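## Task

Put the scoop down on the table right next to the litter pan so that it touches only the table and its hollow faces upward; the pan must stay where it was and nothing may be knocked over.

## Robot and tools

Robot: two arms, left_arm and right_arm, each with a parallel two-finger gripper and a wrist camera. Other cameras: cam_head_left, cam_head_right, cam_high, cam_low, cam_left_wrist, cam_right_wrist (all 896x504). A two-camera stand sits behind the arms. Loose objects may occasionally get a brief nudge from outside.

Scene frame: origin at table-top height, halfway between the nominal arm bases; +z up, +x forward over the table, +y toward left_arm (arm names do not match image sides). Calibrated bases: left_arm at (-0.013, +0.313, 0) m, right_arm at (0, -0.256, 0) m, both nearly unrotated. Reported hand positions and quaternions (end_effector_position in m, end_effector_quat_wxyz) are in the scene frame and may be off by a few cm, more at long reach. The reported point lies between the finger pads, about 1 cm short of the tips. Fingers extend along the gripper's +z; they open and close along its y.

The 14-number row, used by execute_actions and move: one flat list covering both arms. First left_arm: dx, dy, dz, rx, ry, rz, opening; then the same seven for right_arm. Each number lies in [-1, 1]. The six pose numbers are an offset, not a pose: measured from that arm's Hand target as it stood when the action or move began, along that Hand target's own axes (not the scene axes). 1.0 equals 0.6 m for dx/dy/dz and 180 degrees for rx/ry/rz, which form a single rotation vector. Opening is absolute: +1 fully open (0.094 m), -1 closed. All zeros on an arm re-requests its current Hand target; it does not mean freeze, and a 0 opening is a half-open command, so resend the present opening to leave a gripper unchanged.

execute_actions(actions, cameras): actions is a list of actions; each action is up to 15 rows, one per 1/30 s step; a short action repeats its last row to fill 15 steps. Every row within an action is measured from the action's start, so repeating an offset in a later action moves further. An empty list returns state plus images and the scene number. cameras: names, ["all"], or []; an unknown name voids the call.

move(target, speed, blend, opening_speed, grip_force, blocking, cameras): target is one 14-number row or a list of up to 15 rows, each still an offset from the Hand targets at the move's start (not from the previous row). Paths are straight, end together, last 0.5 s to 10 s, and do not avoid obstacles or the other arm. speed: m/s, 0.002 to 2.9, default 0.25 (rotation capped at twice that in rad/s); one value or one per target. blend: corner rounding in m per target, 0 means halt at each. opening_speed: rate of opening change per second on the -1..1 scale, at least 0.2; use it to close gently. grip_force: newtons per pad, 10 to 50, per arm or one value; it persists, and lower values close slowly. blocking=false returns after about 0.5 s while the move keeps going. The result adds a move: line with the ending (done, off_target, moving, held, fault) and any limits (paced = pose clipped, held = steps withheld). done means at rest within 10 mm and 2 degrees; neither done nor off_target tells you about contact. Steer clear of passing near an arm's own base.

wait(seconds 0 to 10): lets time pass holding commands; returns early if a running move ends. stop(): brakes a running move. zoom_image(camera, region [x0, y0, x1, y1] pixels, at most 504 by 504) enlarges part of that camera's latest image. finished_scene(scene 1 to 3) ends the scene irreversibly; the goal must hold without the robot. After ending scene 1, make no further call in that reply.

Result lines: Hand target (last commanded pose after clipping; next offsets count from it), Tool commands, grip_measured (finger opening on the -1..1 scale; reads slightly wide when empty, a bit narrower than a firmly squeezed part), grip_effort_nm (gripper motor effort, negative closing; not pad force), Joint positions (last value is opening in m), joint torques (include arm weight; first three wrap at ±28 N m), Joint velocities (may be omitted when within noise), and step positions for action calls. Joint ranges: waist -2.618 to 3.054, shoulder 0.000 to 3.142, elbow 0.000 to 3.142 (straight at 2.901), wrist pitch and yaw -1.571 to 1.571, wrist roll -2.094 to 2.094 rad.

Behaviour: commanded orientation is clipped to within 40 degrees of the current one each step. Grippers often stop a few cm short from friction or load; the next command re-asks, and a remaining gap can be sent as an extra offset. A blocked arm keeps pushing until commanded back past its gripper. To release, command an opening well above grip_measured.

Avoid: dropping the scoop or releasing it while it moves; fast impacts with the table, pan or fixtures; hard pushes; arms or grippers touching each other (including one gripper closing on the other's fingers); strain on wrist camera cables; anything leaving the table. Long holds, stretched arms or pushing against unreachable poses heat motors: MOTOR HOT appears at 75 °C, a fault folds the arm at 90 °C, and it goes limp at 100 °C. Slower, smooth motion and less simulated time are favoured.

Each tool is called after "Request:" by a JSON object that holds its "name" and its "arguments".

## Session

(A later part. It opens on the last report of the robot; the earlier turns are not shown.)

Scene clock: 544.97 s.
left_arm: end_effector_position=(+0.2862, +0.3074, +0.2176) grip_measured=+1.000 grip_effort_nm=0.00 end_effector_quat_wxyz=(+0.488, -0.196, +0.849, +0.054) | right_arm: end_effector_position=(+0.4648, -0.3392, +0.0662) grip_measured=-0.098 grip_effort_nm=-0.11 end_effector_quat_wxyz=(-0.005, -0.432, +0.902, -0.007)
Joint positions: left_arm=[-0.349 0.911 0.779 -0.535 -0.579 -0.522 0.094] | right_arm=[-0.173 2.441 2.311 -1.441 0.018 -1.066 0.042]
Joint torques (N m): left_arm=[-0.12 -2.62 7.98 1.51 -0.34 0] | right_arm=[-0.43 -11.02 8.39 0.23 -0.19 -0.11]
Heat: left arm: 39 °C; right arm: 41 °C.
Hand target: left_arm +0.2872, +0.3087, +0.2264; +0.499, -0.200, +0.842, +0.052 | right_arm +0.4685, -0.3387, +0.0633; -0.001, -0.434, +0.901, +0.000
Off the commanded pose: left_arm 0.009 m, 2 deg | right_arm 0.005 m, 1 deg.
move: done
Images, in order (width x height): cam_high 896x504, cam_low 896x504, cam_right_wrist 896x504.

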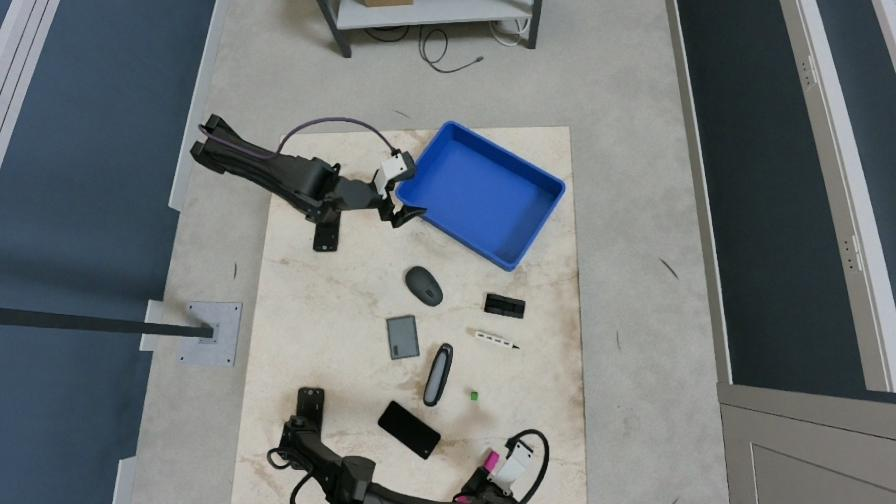

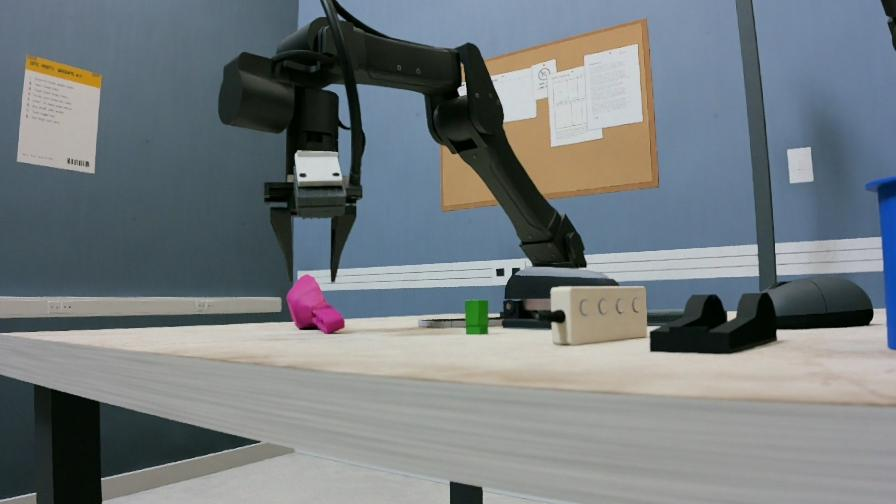

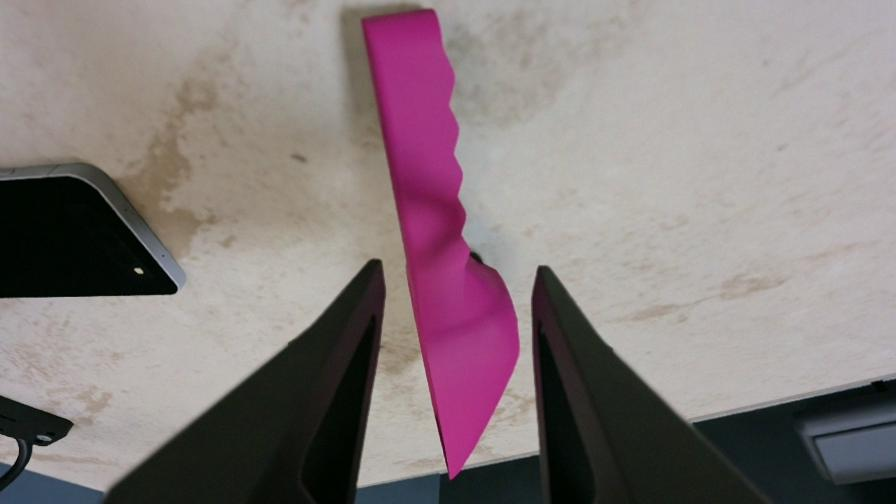

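Request:
{"name": "move", "arguments": {"target": [0, 0, 0, 0, 0, 0, 1, 0, 0.0163, 0.05, 0, 0, -0.0278, -0.1], "speed": 0.1, "cameras": ["cam_right_wrist", "cam_low"]}}

Request:
{"name": "zoom_image", "arguments": {"camera": "cam_low", "region": [240, 220, 420, 350]}}

Scene clock: 591.00 s.
left_arm: end_effector_position=(+0.2862, +0.3074, +0.2176) grip_measured=+1.000 grip_effort_nm=0.00 end_effector_quat_wxyz=(+0.488, -0.196, +0.849, +0.054) | right_arm: end_effector_position=(+0.4542, -0.3372, +0.0191) grip_measured=-0.098 grip_effort_nm=-0.11 end_effector_quat_wxyz=(-0.023, -0.466, +0.884, +0.007)
Joint positions: left_arm=[-0.349 0.911 0.779 -0.535 -0.579 -0.522 0.094] | right_arm=[-0.173 2.441 2.123 -1.299 0.017 -1.143 0.042]
Joint torques (N m): left_arm=[-0.09 -2.59 7.97 1.49 -0.32 0] | right_arm=[0.57 -15.97 5.67 0.35 -0.17 -0.14]
Heat: left arm: 39 °C; right arm: 41 °C.
Hand target: left_arm +0.2872, +0.3087, +0.2264; +0.499, -0.200, +0.842, +0.052 | right_arm +0.4608, -0.3327, +0.0334; -0.001, -0.473, +0.881, +0.000
Off the commanded pose: left_arm 0.009 m, 2 deg | right_arm 0.016 m, 3 deg.
move: off_target (right_arm)
Images, in order (width x height): cam_low 896x504, cam_right_wrist 896x504.

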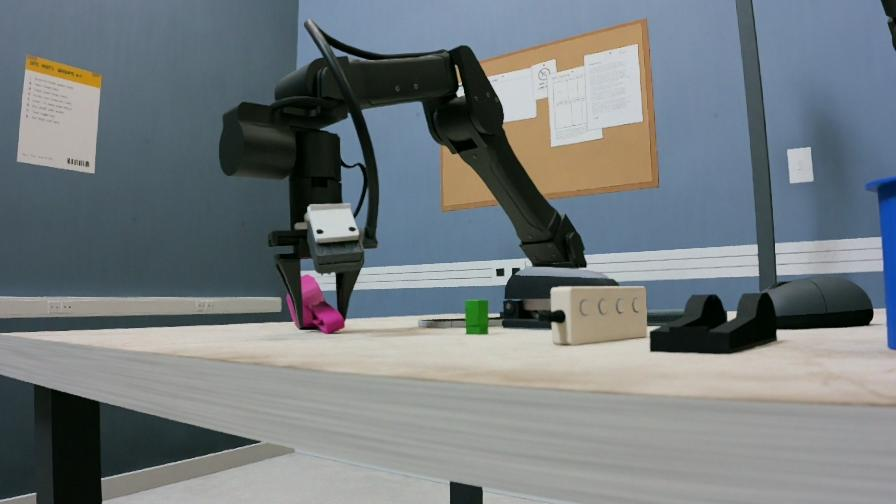

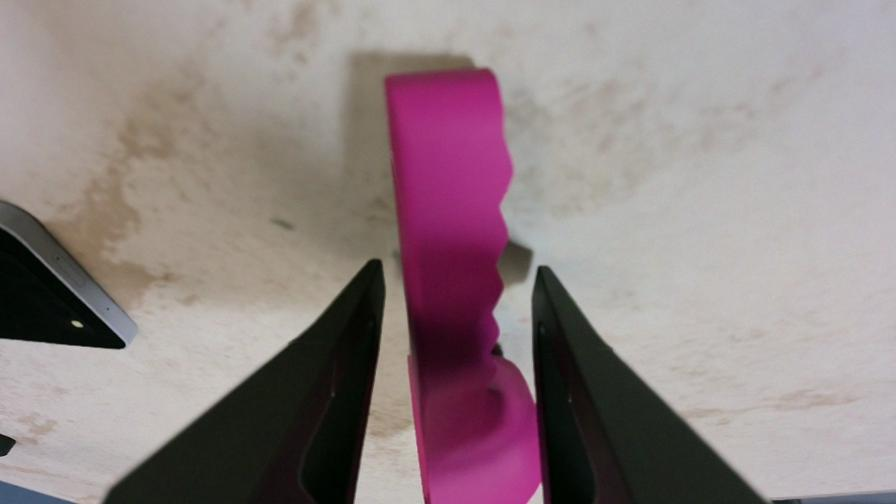

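Scaled by 2.800.

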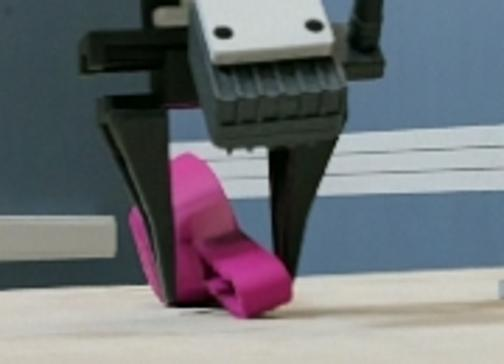

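Request:
{"name": "move", "arguments": {"target": [0, 0, 0, 0, 0, 0, 1, 0.0123, 0.0050, 0.0182, 0, 0, 0, -0.1], "speed": 0.05, "cameras": ["cam_right_wrist", "cam_low"]}}

Request:
{"name": "zoom_image", "arguments": {"camera": "cam_low", "region": [240, 220, 420, 350]}}

Scene clock: 627.97 s.
left_arm: end_effector_position=(+0.2862, +0.3074, +0.2176) grip_measured=+1.000 grip_effort_nm=-0.01 end_effector_quat_wxyz=(+0.488, -0.196, +0.849, +0.054) | right_arm: end_effector_position=(+0.4519, -0.3367, +0.0129) grip_measured=-0.098 grip_effort_nm=-0.10 end_effector_quat_wxyz=(-0.018, -0.471, +0.882, +0.004)
Joint positions: left_arm=[-0.349 0.911 0.779 -0.535 -0.579 -0.522 0.094] | right_arm=[-0.173 2.415 2.053 -1.242 0.016 -1.154 0.042]
Joint torques (N m): left_arm=[-0.14 -2.58 7.97 1.5 -0.32 0] | right_arm=[-0.65 -15.68 4.48 0.43 -0.17 -0.15]
Heat: left arm: 39 °C; right arm: 45 °C.
Hand target: left_arm +0.2872, +0.3087, +0.2264; +0.499, -0.200, +0.842, +0.052 | right_arm +0.4542, -0.3371, +0.0225; -0.001, -0.473, +0.881, +0.001
Off the commanded pose: left_arm 0.009 m, 2 deg | right_arm 0.010 m, 2 deg.
move: done
Images, in order (width x height): cam_low 896x504, cam_right_wrist 896x504.

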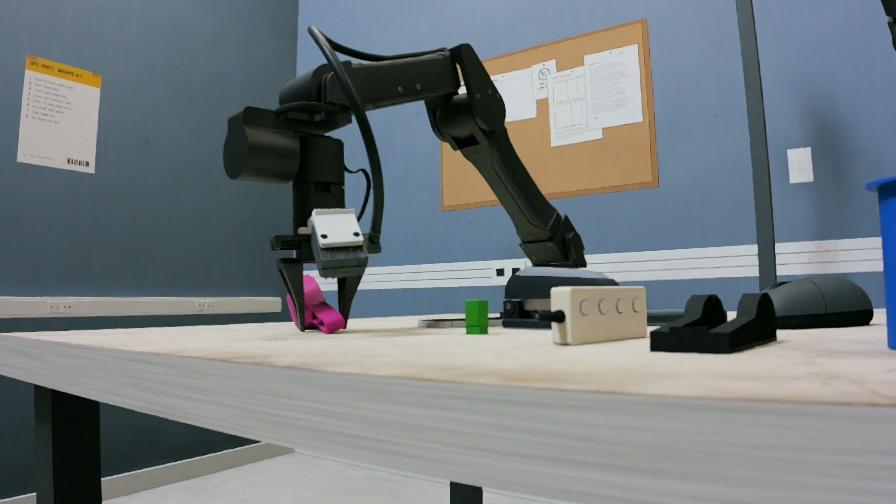

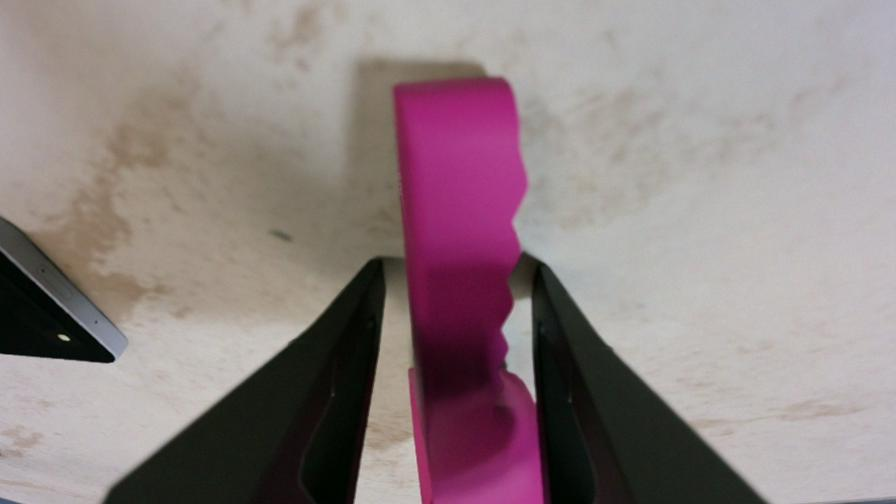

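Scaled by 2.800.

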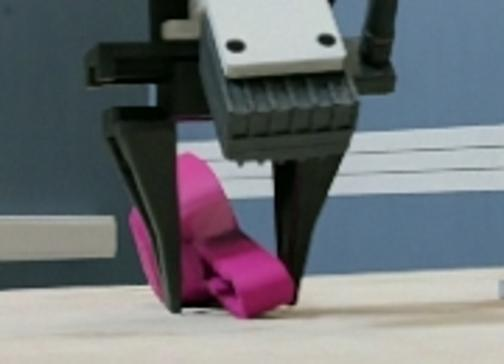

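Request:
{"name": "move", "arguments": {"target": [0, 0, 0, 0, 0, 0, 1, 0, 0, 0, 0, 0, 0, -1], "speed": 0.05, "opening_speed": 0.5, "cameras": ["cam_right_wrist", "cam_low"]}}

Request:
{"name": "zoom_image", "arguments": {"camera": "cam_low", "region": [240, 220, 420, 350]}}

Scene clock: 638.23 s.
left_arm: end_effector_position=(+0.2862, +0.3074, +0.2176) grip_measured=+1.000 grip_effort_nm=0.00 end_effector_quat_wxyz=(+0.488, -0.196, +0.849, +0.054) | right_arm: end_effector_position=(+0.4578, -0.3401, +0.0125) grip_measured=-0.522 grip_effort_nm=-1.03 end_effector_quat_wxyz=(-0.009, -0.470, +0.883, -0.006)
Joint positions: left_arm=[-0.349 0.911 0.779 -0.535 -0.579 -0.522 0.094] | right_arm=[-0.176 2.415 2.052 -1.214 0.02 -1.156 0.022]
Joint torques (N m): left_arm=[-0.1 -2.62 8.02 1.53 -0.33 0.01] | right_arm=[-0.29 -15.69 4.57 0.18 -0.21 -0.12]
Heat: left arm: 39 °C; right arm: 43 °C.
Hand target: left_arm +0.2872, +0.3087, +0.2264; +0.499, -0.200, +0.842, +0.052 | right_arm +0.4543, -0.3371, +0.0225; -0.001, -0.473, +0.881, +0.000
Off the commanded pose: left_arm 0.009 m, 2 deg | right_arm 0.011 m, 1 deg.
move: off_target (right_arm)
Images, in order (width x height): cam_low 896x504, cam_right_wrist 896x504.

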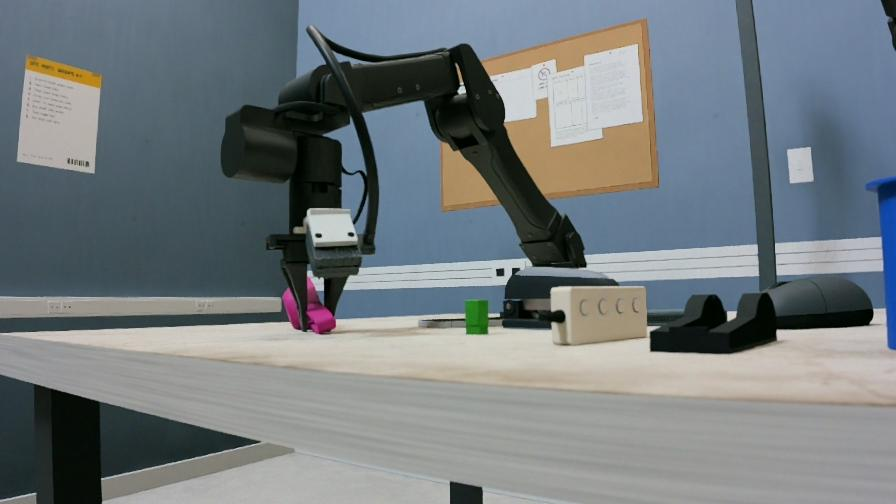

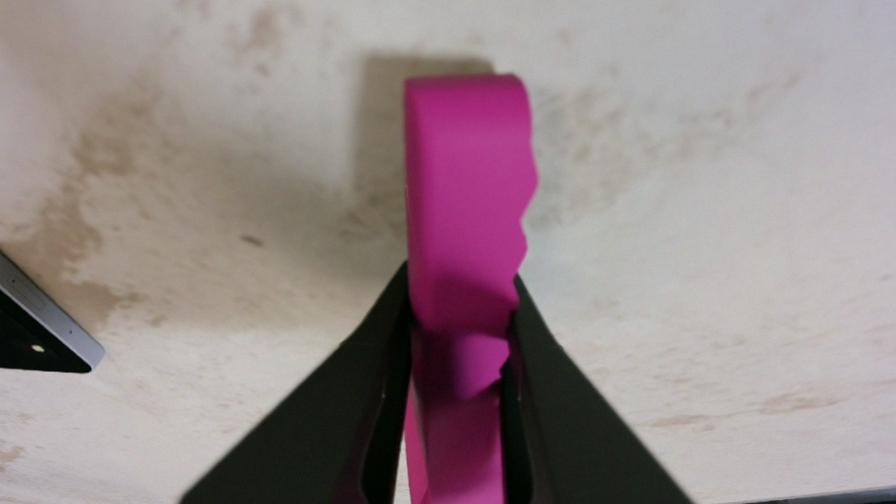

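Scaled by 2.800.

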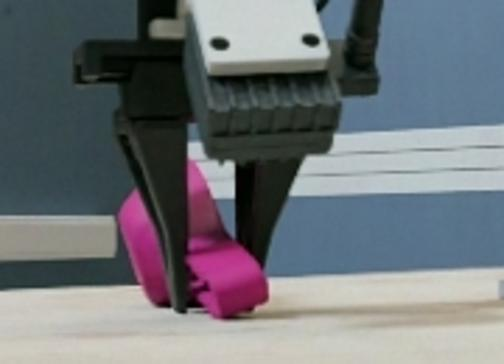

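Request:
{"name": "move", "arguments": {"target": [0, 0, 0, 0, 0, 0, 1, 0, 0, -0.2125, 0, 0, 0, -1], "speed": 0.12, "cameras": ["cam_right_wrist", "cam_low", "cam_head_left"]}}

Request:
{"name": "zoom_image", "arguments": {"camera": "cam_low", "region": [200, 100, 420, 320]}}

Scene clock: 645.43 s.
left_arm: end_effector_position=(+0.2862, +0.3074, +0.2176) grip_measured=+1.000 grip_effort_nm=0.00 end_effector_quat_wxyz=(+0.488, -0.196, +0.849, +0.054) | right_arm: end_effector_position=(+0.4523, -0.3381, +0.1185) grip_measured=-0.522 grip_effort_nm=-1.03 end_effector_quat_wxyz=(+0.008, -0.471, +0.882, -0.016)
Joint positions: left_arm=[-0.349 0.911 0.779 -0.535 -0.579 -0.522 0.094] | right_arm=[-0.176 2.367 2.39 -1.562 0.015 -1.157 0.022]
Joint torques (N m): left_arm=[-0.06 -2.67 7.98 1.49 -0.32 -0.01] | right_arm=[-0.25 -17.65 7.64 0.27 -0.14 -0.11]
Heat: left arm: 40 °C; right arm: 42 °C.
Hand target: left_arm +0.2872, +0.3087, +0.2264; +0.499, -0.200, +0.842, +0.052 | right_arm +0.4545, -0.3371, +0.1500; -0.001, -0.473, +0.881, +0.001
Off the commanded pose: left_arm 0.009 m, 2 deg | right_arm 0.032 m, 2 deg.
joint sent to its limit (right arm) — joint 4 (wrist pitch), lower limit. The joint targets are off in orientation, not in position.
move: off_target (right_arm)
Images, in order (width x height): cam_head_left 896x504, cam_low 896x504, cam_right_wrist 896x504.

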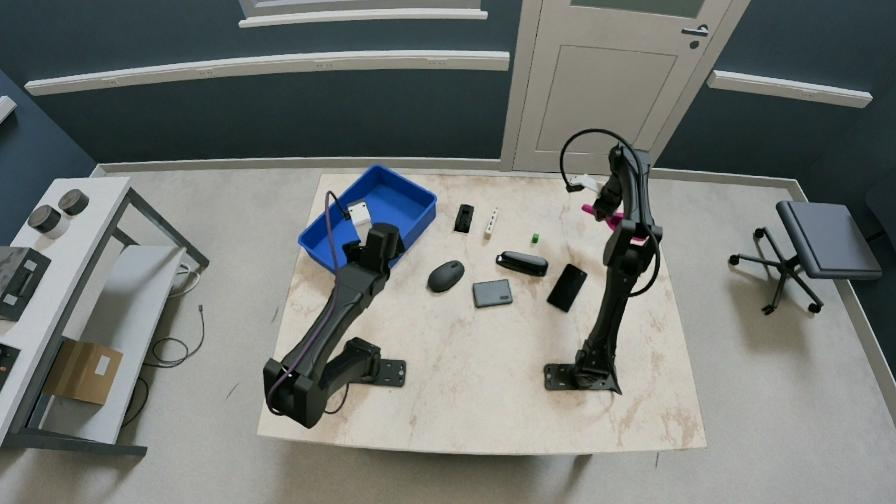

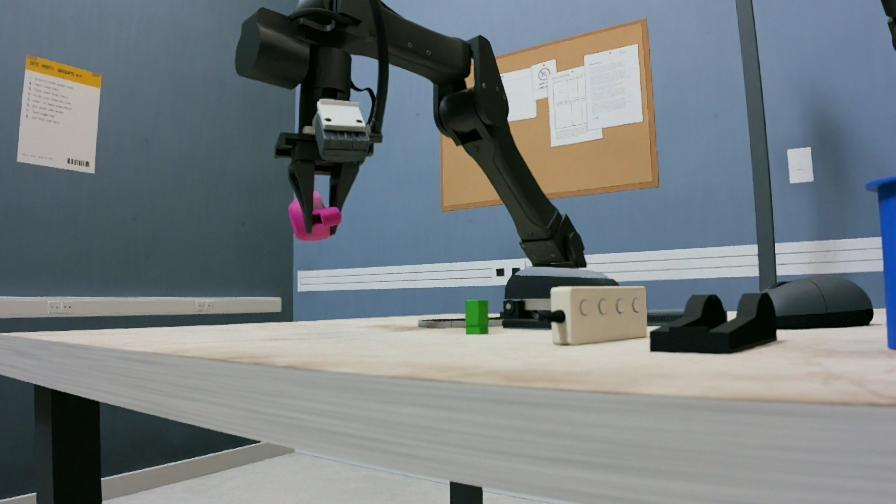

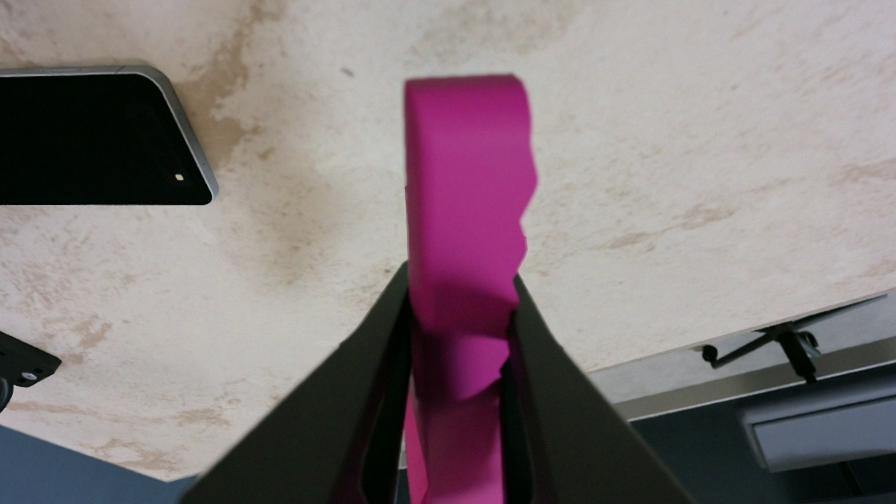

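Scaled by 2.291.

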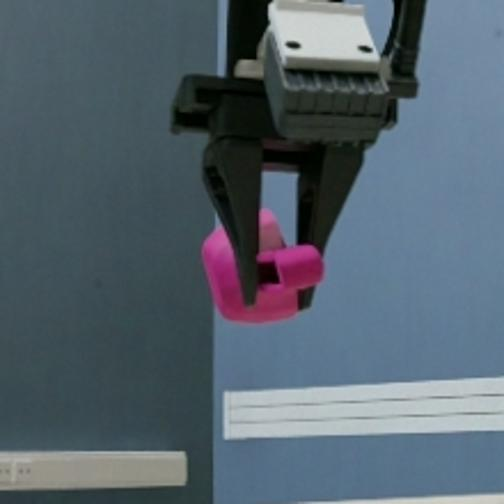

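Request:
{"name": "execute_actions", "arguments": {"actions": [], "cameras": ["all"]}}

Scene clock: 693.87 s.
left_arm: end_effector_position=(+0.2862, +0.3074, +0.2176) grip_measured=+1.000 grip_effort_nm=0.00 end_effector_quat_wxyz=(+0.488, -0.196, +0.849, +0.054) | right_arm: end_effector_position=(+0.4522, -0.3381, +0.1185) grip_measured=-0.522 grip_effort_nm=-1.03 end_effector_quat_wxyz=(+0.008, -0.471, +0.882, -0.015)
Joint positions: left_arm=[-0.349 0.911 0.779 -0.535 -0.579 -0.522 0.094] | right_arm=[-0.176 2.367 2.39 -1.563 0.015 -1.157 0.022]
Joint velocities: within noise
Joint torques (N m): left_arm=[-0.13 -2.69 7.95 1.49 -0.33 0.02] | right_arm=[-0.27 -17.58 7.56 0.26 -0.14 -0.11]
Heat: left arm: 40 °C; right arm: 49 °C.
Hand target: left_arm +0.2872, +0.3087, +0.2264; +0.499, -0.200, +0.842, +0.052 | right_arm +0.4544, -0.3371, +0.1500; -0.001, -0.473, +0.881, +0.001
Tool commands: left_gripper/opening=+1.0 right_gripper/opening=-1.0
Off the commanded pose: left_arm 0.009 m, 2 deg | right_arm 0.032 m, 2 deg.

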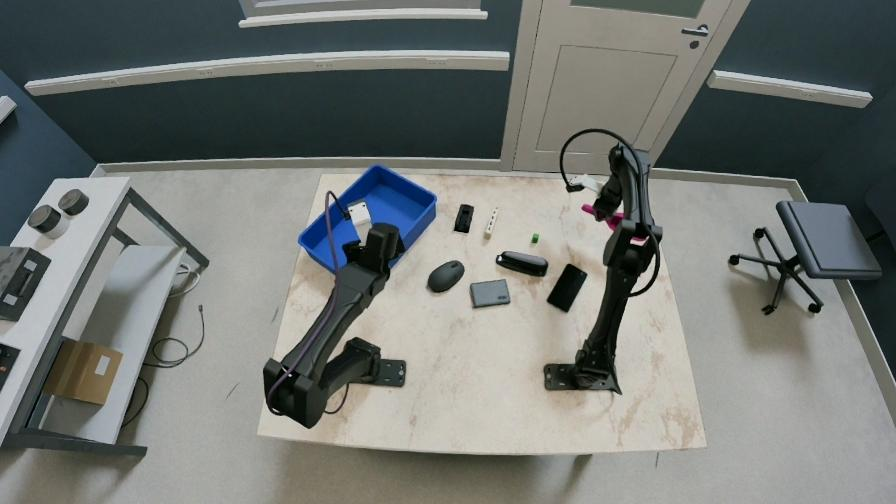

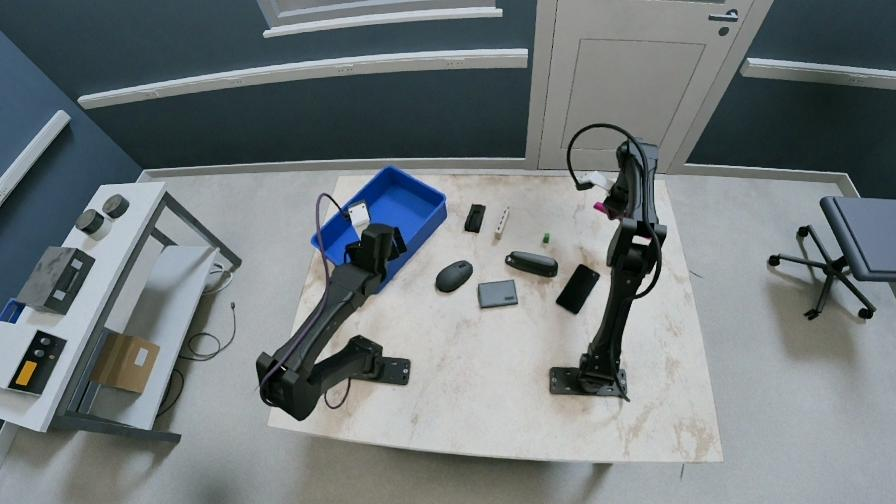

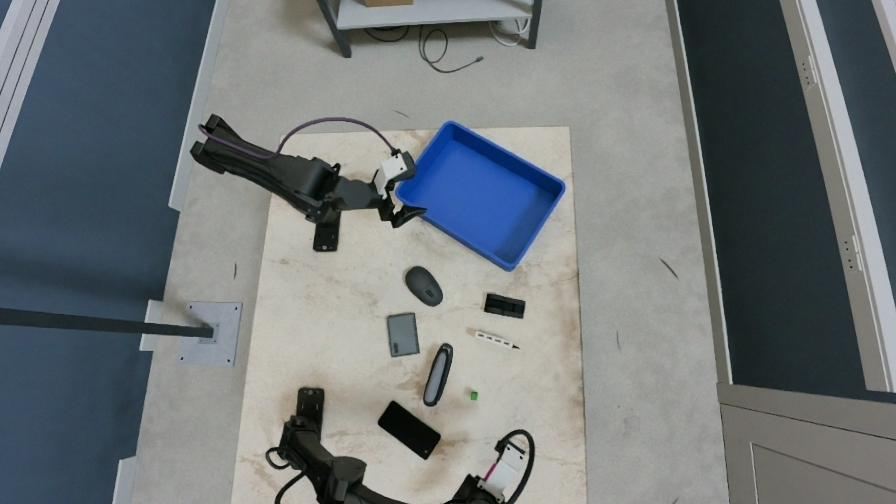

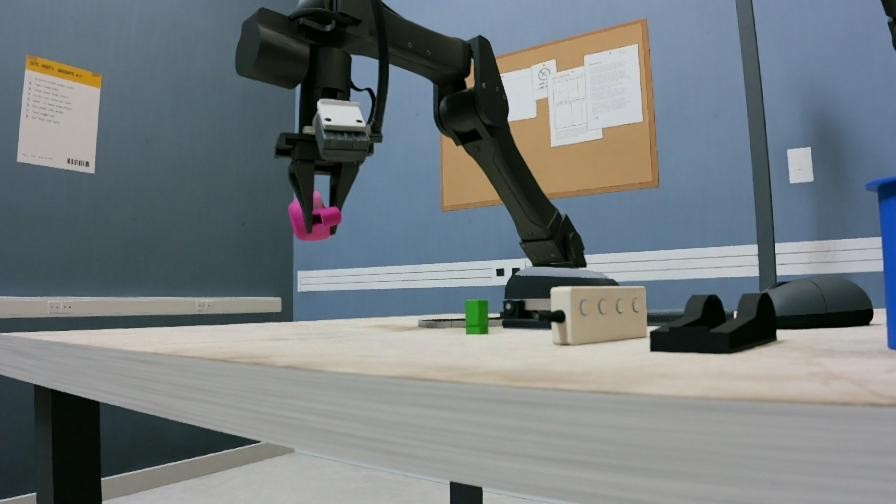

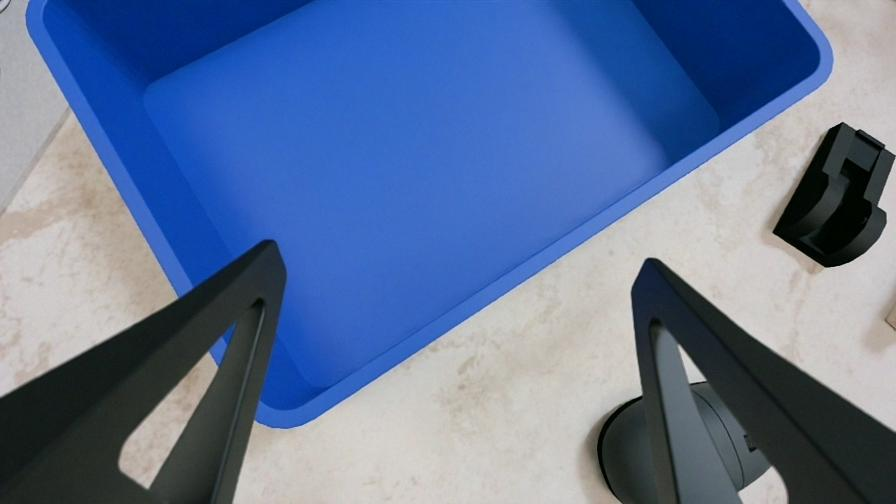

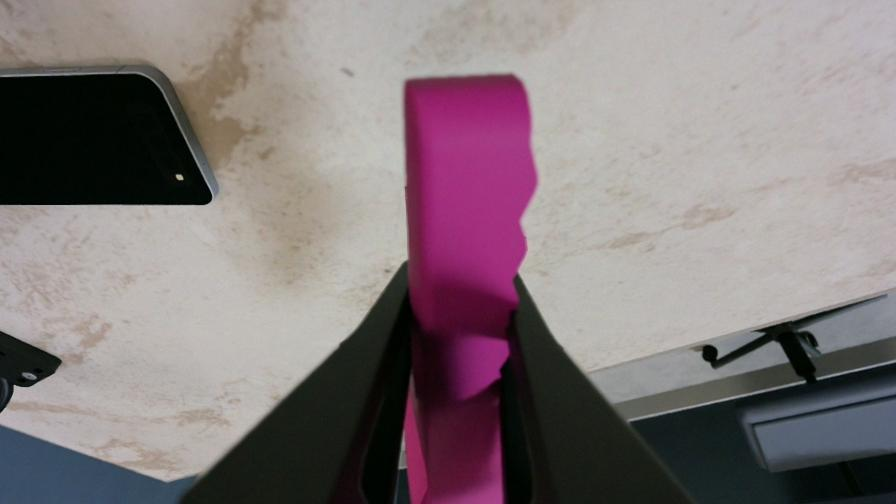

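Request:
{"name": "move", "arguments": {"target": [[0,0,0,0,0,0,1,0.0220,0.0550,-0.2165,0.1331,-0.1954,0.3638,-1],[0,0,0,0,0,0,1,-0.0057,0.0132,-0.1667,-0.0835,-0.5101,0.7543,-1]], "blend": [0.05,0], "speed": 0.3, "cameras": ["all"]}}

Scene clock: 788.30 s.
left_arm: end_effector_position=(+0.2862, +0.3074, +0.2176) grip_measured=+1.000 grip_effort_nm=0.00 end_effector_quat_wxyz=(+0.488, -0.196, +0.849, +0.054) | right_arm: end_effector_position=(+0.4495, -0.3309, +0.2274) grip_measured=-0.523 grip_effort_nm=-1.03 end_effector_quat_wxyz=(+0.421, +0.671, +0.518, +0.324)
Joint positions: left_arm=[-0.349 0.911 0.779 -0.535 -0.579 -0.522 0.094] | right_arm=[-0.119 1.43 1.019 -0.044 0.123 1.629 0.022]
Joint torques (N m): left_arm=[-0.08 -2.62 7.97 1.48 -0.32 0] | right_arm=[0.85 -9.01 7.49 2.18 0.23 -0.05]
Heat: left arm: 40 °C; right arm: 52 °C.
Hand target: left_arm +0.2872, +0.3087, +0.2264; +0.499, -0.200, +0.842, +0.052 | right_arm +0.4499, -0.3300, +0.2501; +0.444, +0.657, +0.505, +0.340
Off the commanded pose: left_arm 0.009 m, 2 deg | right_arm 0.023 m, 4 deg.
move: off_target (right_arm)

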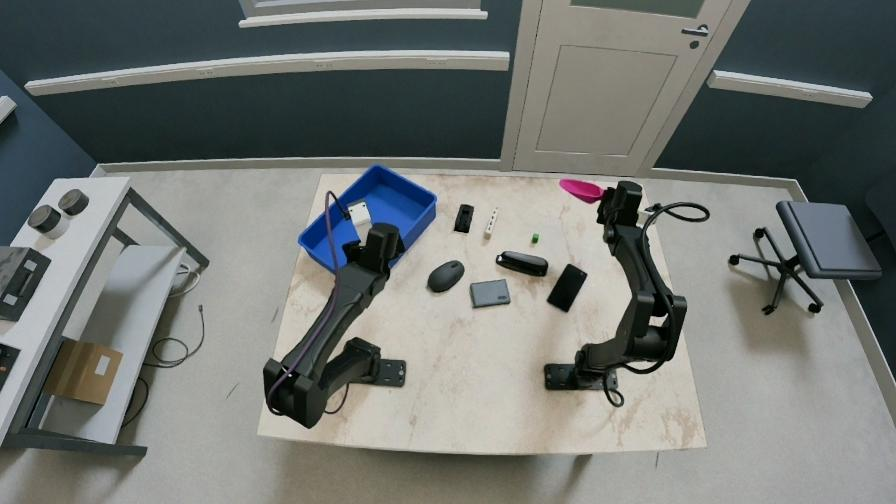

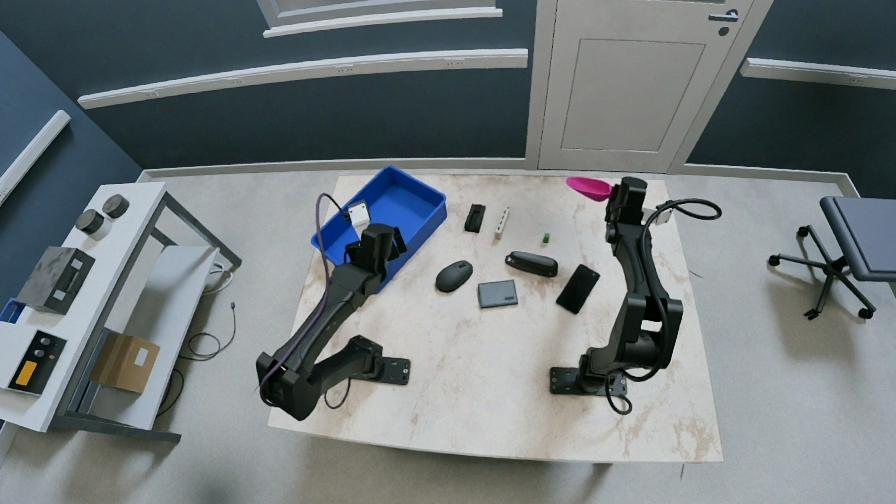

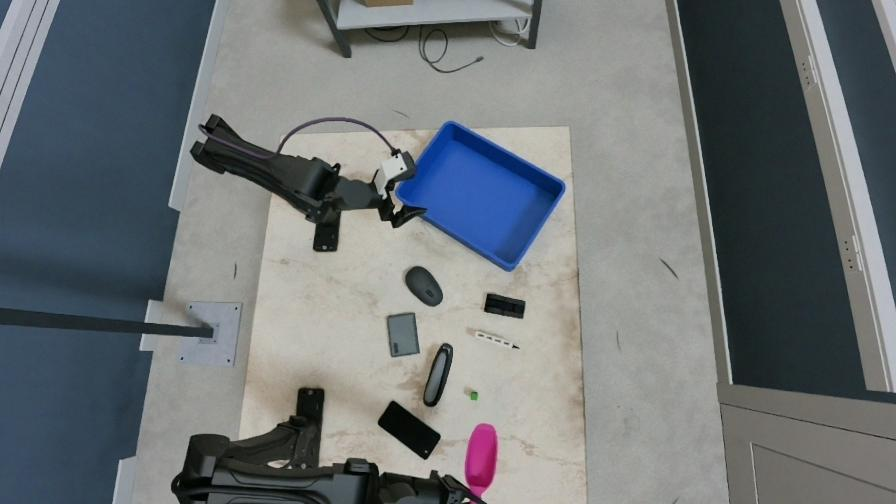

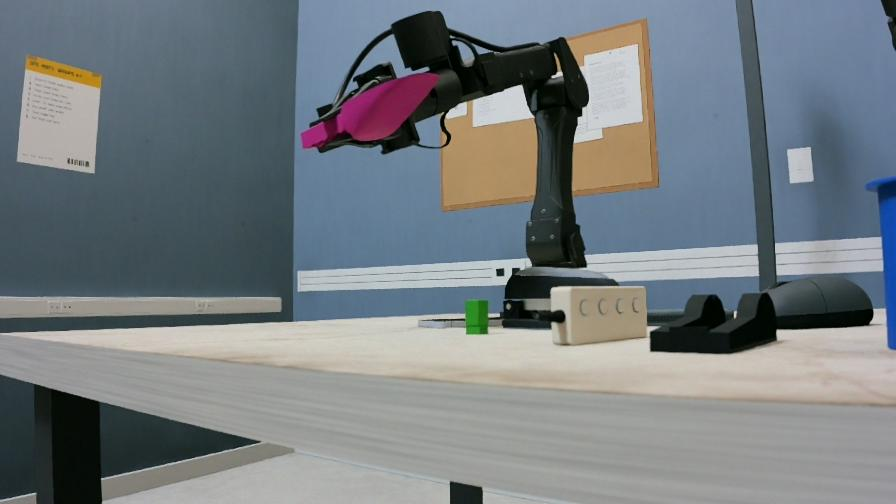

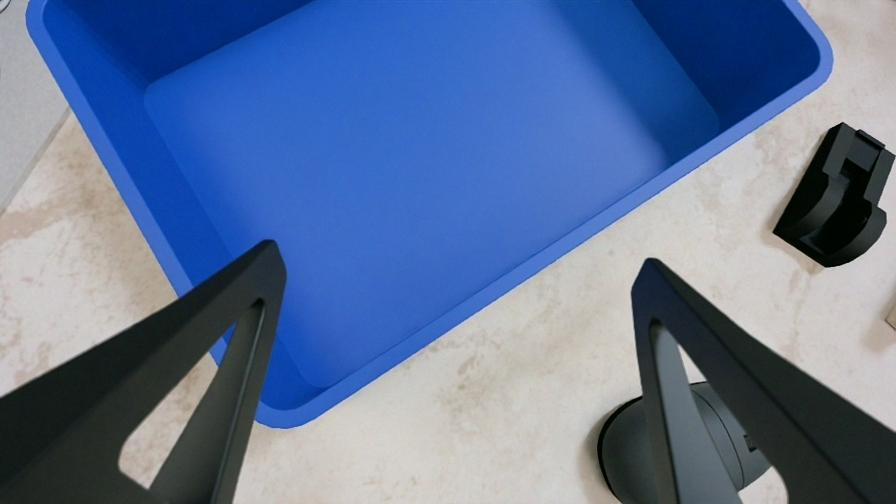

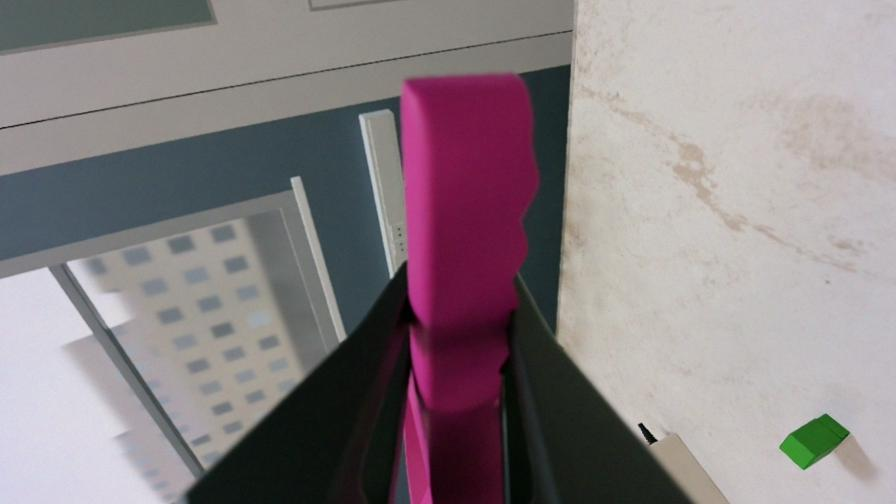

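Request:
{"name": "zoom_image", "arguments": {"camera": "cam_low", "region": [270, 0, 620, 200]}}

Request:
{"name": "zoom_image", "arguments": {"camera": "cam_head_left", "region": [530, 140, 750, 300]}}

Scaled by 1.440.

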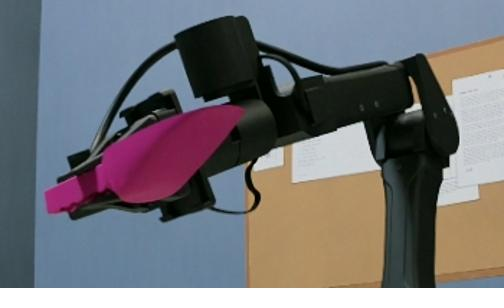

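Scaled by 2.291.

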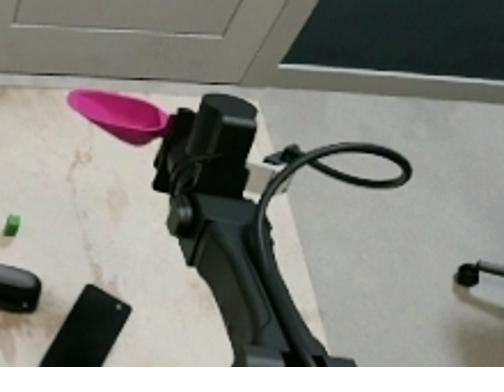

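Request:
{"name": "move", "arguments": {"target": [0,0,0,0,0,0,1,0,-0.2627,0.1061,-0.0278,0,0,-1], "speed": 0.2, "cameras": ["cam_low", "cam_right_wrist", "cam_high"]}}

Scene clock: 856.13 s.
left_arm: end_effector_position=(+0.2862, +0.3074, +0.2176) grip_measured=+1.000 grip_effort_nm=0.00 end_effector_quat_wxyz=(+0.488, -0.196, +0.849, +0.054) | right_arm: end_effector_position=(+0.4440, -0.3299, +0.0728) grip_measured=-0.523 grip_effort_nm=-1.03 end_effector_quat_wxyz=(+0.457, +0.648, +0.494, +0.358)
Joint positions: left_arm=[-0.349 0.911 0.779 -0.535 -0.579 -0.522 0.094] | right_arm=[-0.115 1.834 0.546 0.952 0.131 1.63 0.022]
Joint torques (N m): left_arm=[-0.06 -2.56 8.03 1.51 -0.34 0] | right_arm=[0.75 -6.12 5.55 2.28 0.23 -0.17]
Heat: left arm: 40 °C; right arm: 44 °C.
Hand target: left_arm +0.2872, +0.3087, +0.2264; +0.499, -0.200, +0.842, +0.052 | right_arm +0.4500, -0.3300, +0.0801; +0.472, +0.637, +0.490, +0.362
Off the commanded pose: left_arm 0.009 m, 2 deg | right_arm 0.009 m, 2 deg.
move: done
Images, in order (width x height): cam_high 896x504, cam_low 896x504, cam_right_wrist 896x504.

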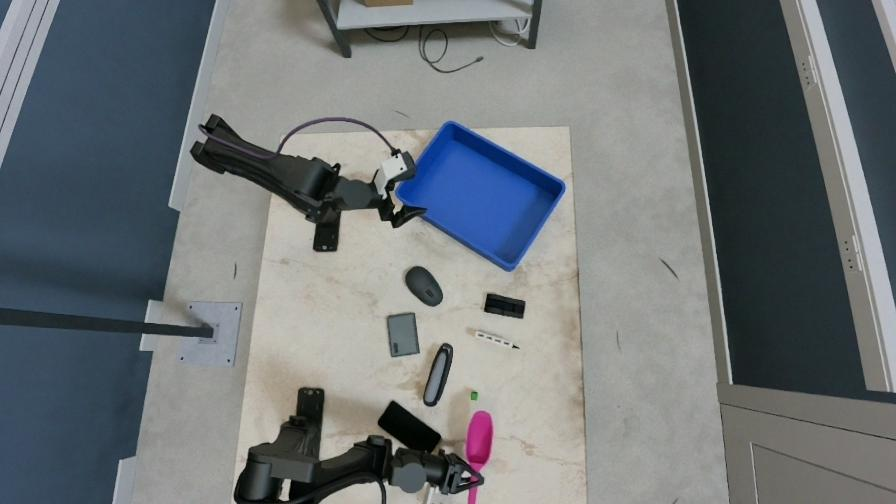

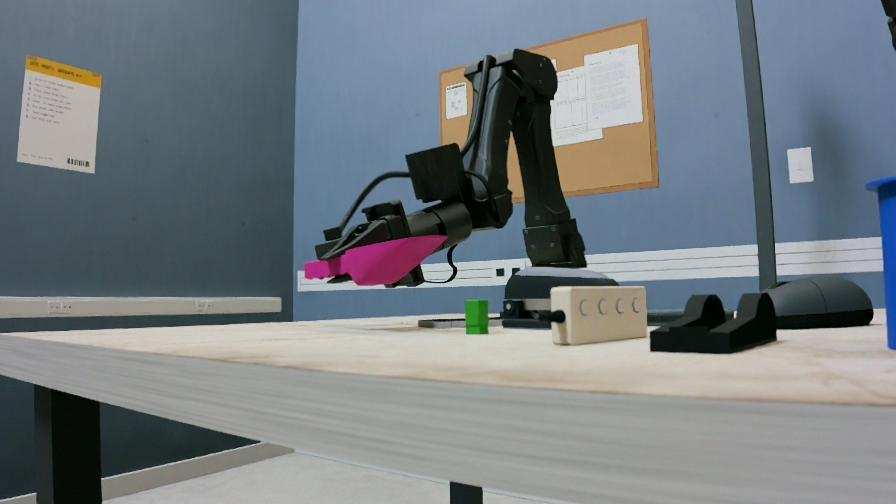

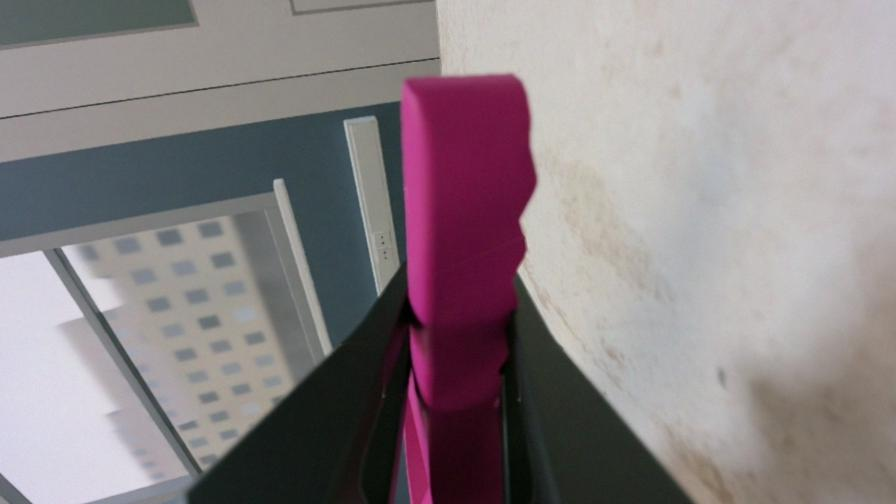

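Request:
{"name": "zoom_image", "arguments": {"camera": "cam_low", "region": [290, 200, 540, 340]}}

Request:
{"name": "zoom_image", "arguments": {"camera": "cam_high", "region": [400, 380, 540, 504]}}

Scaled by 2.016.

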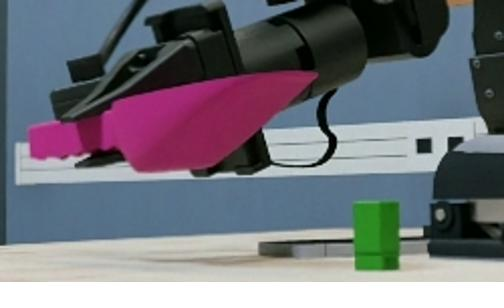

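Scaled by 3.600.

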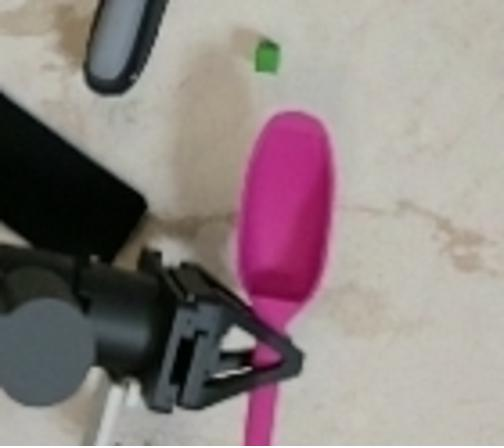

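Request:
{"name": "move", "arguments": {"target": [0,0,0,0,0,0,1,0,-0.0351,0.0107,0.05,0,0,-1], "speed": 0.1, "cameras": ["cam_low", "cam_right_wrist"]}}

Request:
{"name": "zoom_image", "arguments": {"camera": "cam_low", "region": [290, 200, 540, 340]}}

Scene clock: 933.37 s.
left_arm: end_effector_position=(+0.2862, +0.3074, +0.2176) grip_measured=+1.000 grip_effort_nm=0.00 end_effector_quat_wxyz=(+0.488, -0.196, +0.849, +0.054) | right_arm: end_effector_position=(+0.4391, -0.3288, +0.0420) grip_measured=-0.523 grip_effort_nm=-1.03 end_effector_quat_wxyz=(+0.405, +0.681, +0.524, +0.310)
Joint positions: left_arm=[-0.349 0.911 0.779 -0.535 -0.579 -0.522 0.094] | right_arm=[-0.115 1.834 0.602 0.728 0.128 1.639 0.022]
Joint torques (N m): left_arm=[-0.12 -2.62 8.02 1.5 -0.32 0.01] | right_arm=[0.18 -8.35 6.99 1.91 0.11 -0.06]
Heat: left arm: 40 °C; right arm: 43 °C.
Hand target: left_arm +0.2872, +0.3087, +0.2264; +0.499, -0.200, +0.842, +0.052 | right_arm +0.4500, -0.3301, +0.0581; +0.421, +0.672, +0.516, +0.323
Off the commanded pose: left_arm 0.009 m, 2 deg | right_arm 0.019 m, 3 deg.
move: off_target (right_arm)
Images, in order (width x height): cam_low 896x504, cam_right_wrist 896x504.

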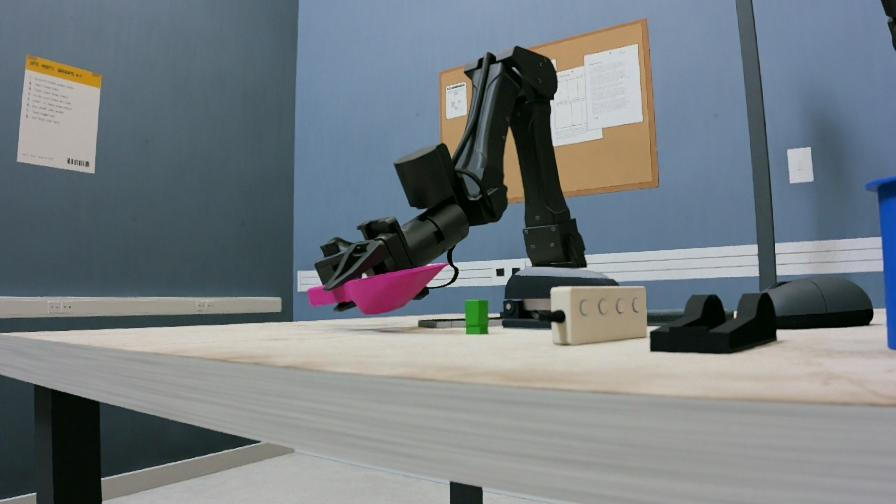

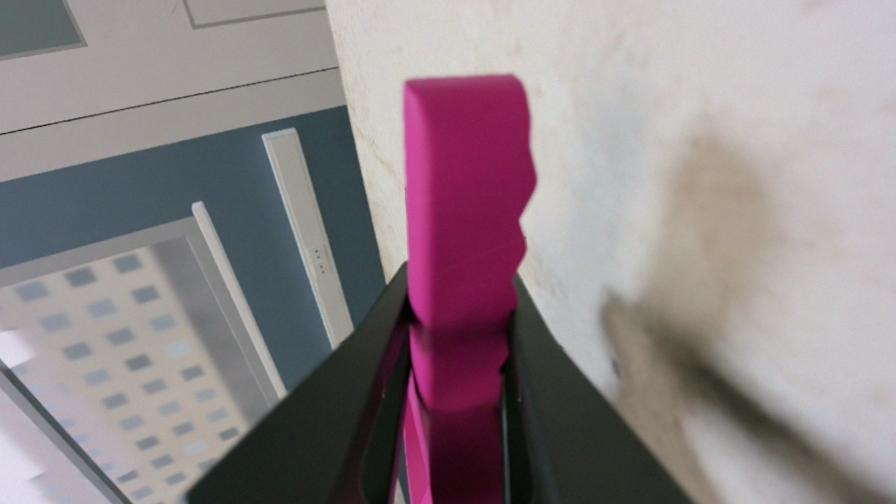

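Scaled by 2.016.

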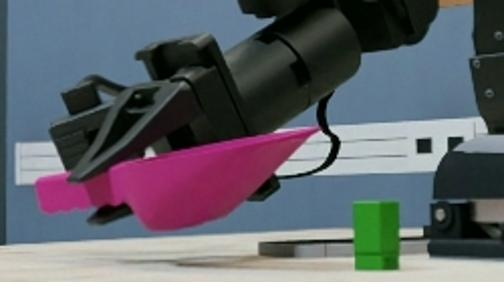

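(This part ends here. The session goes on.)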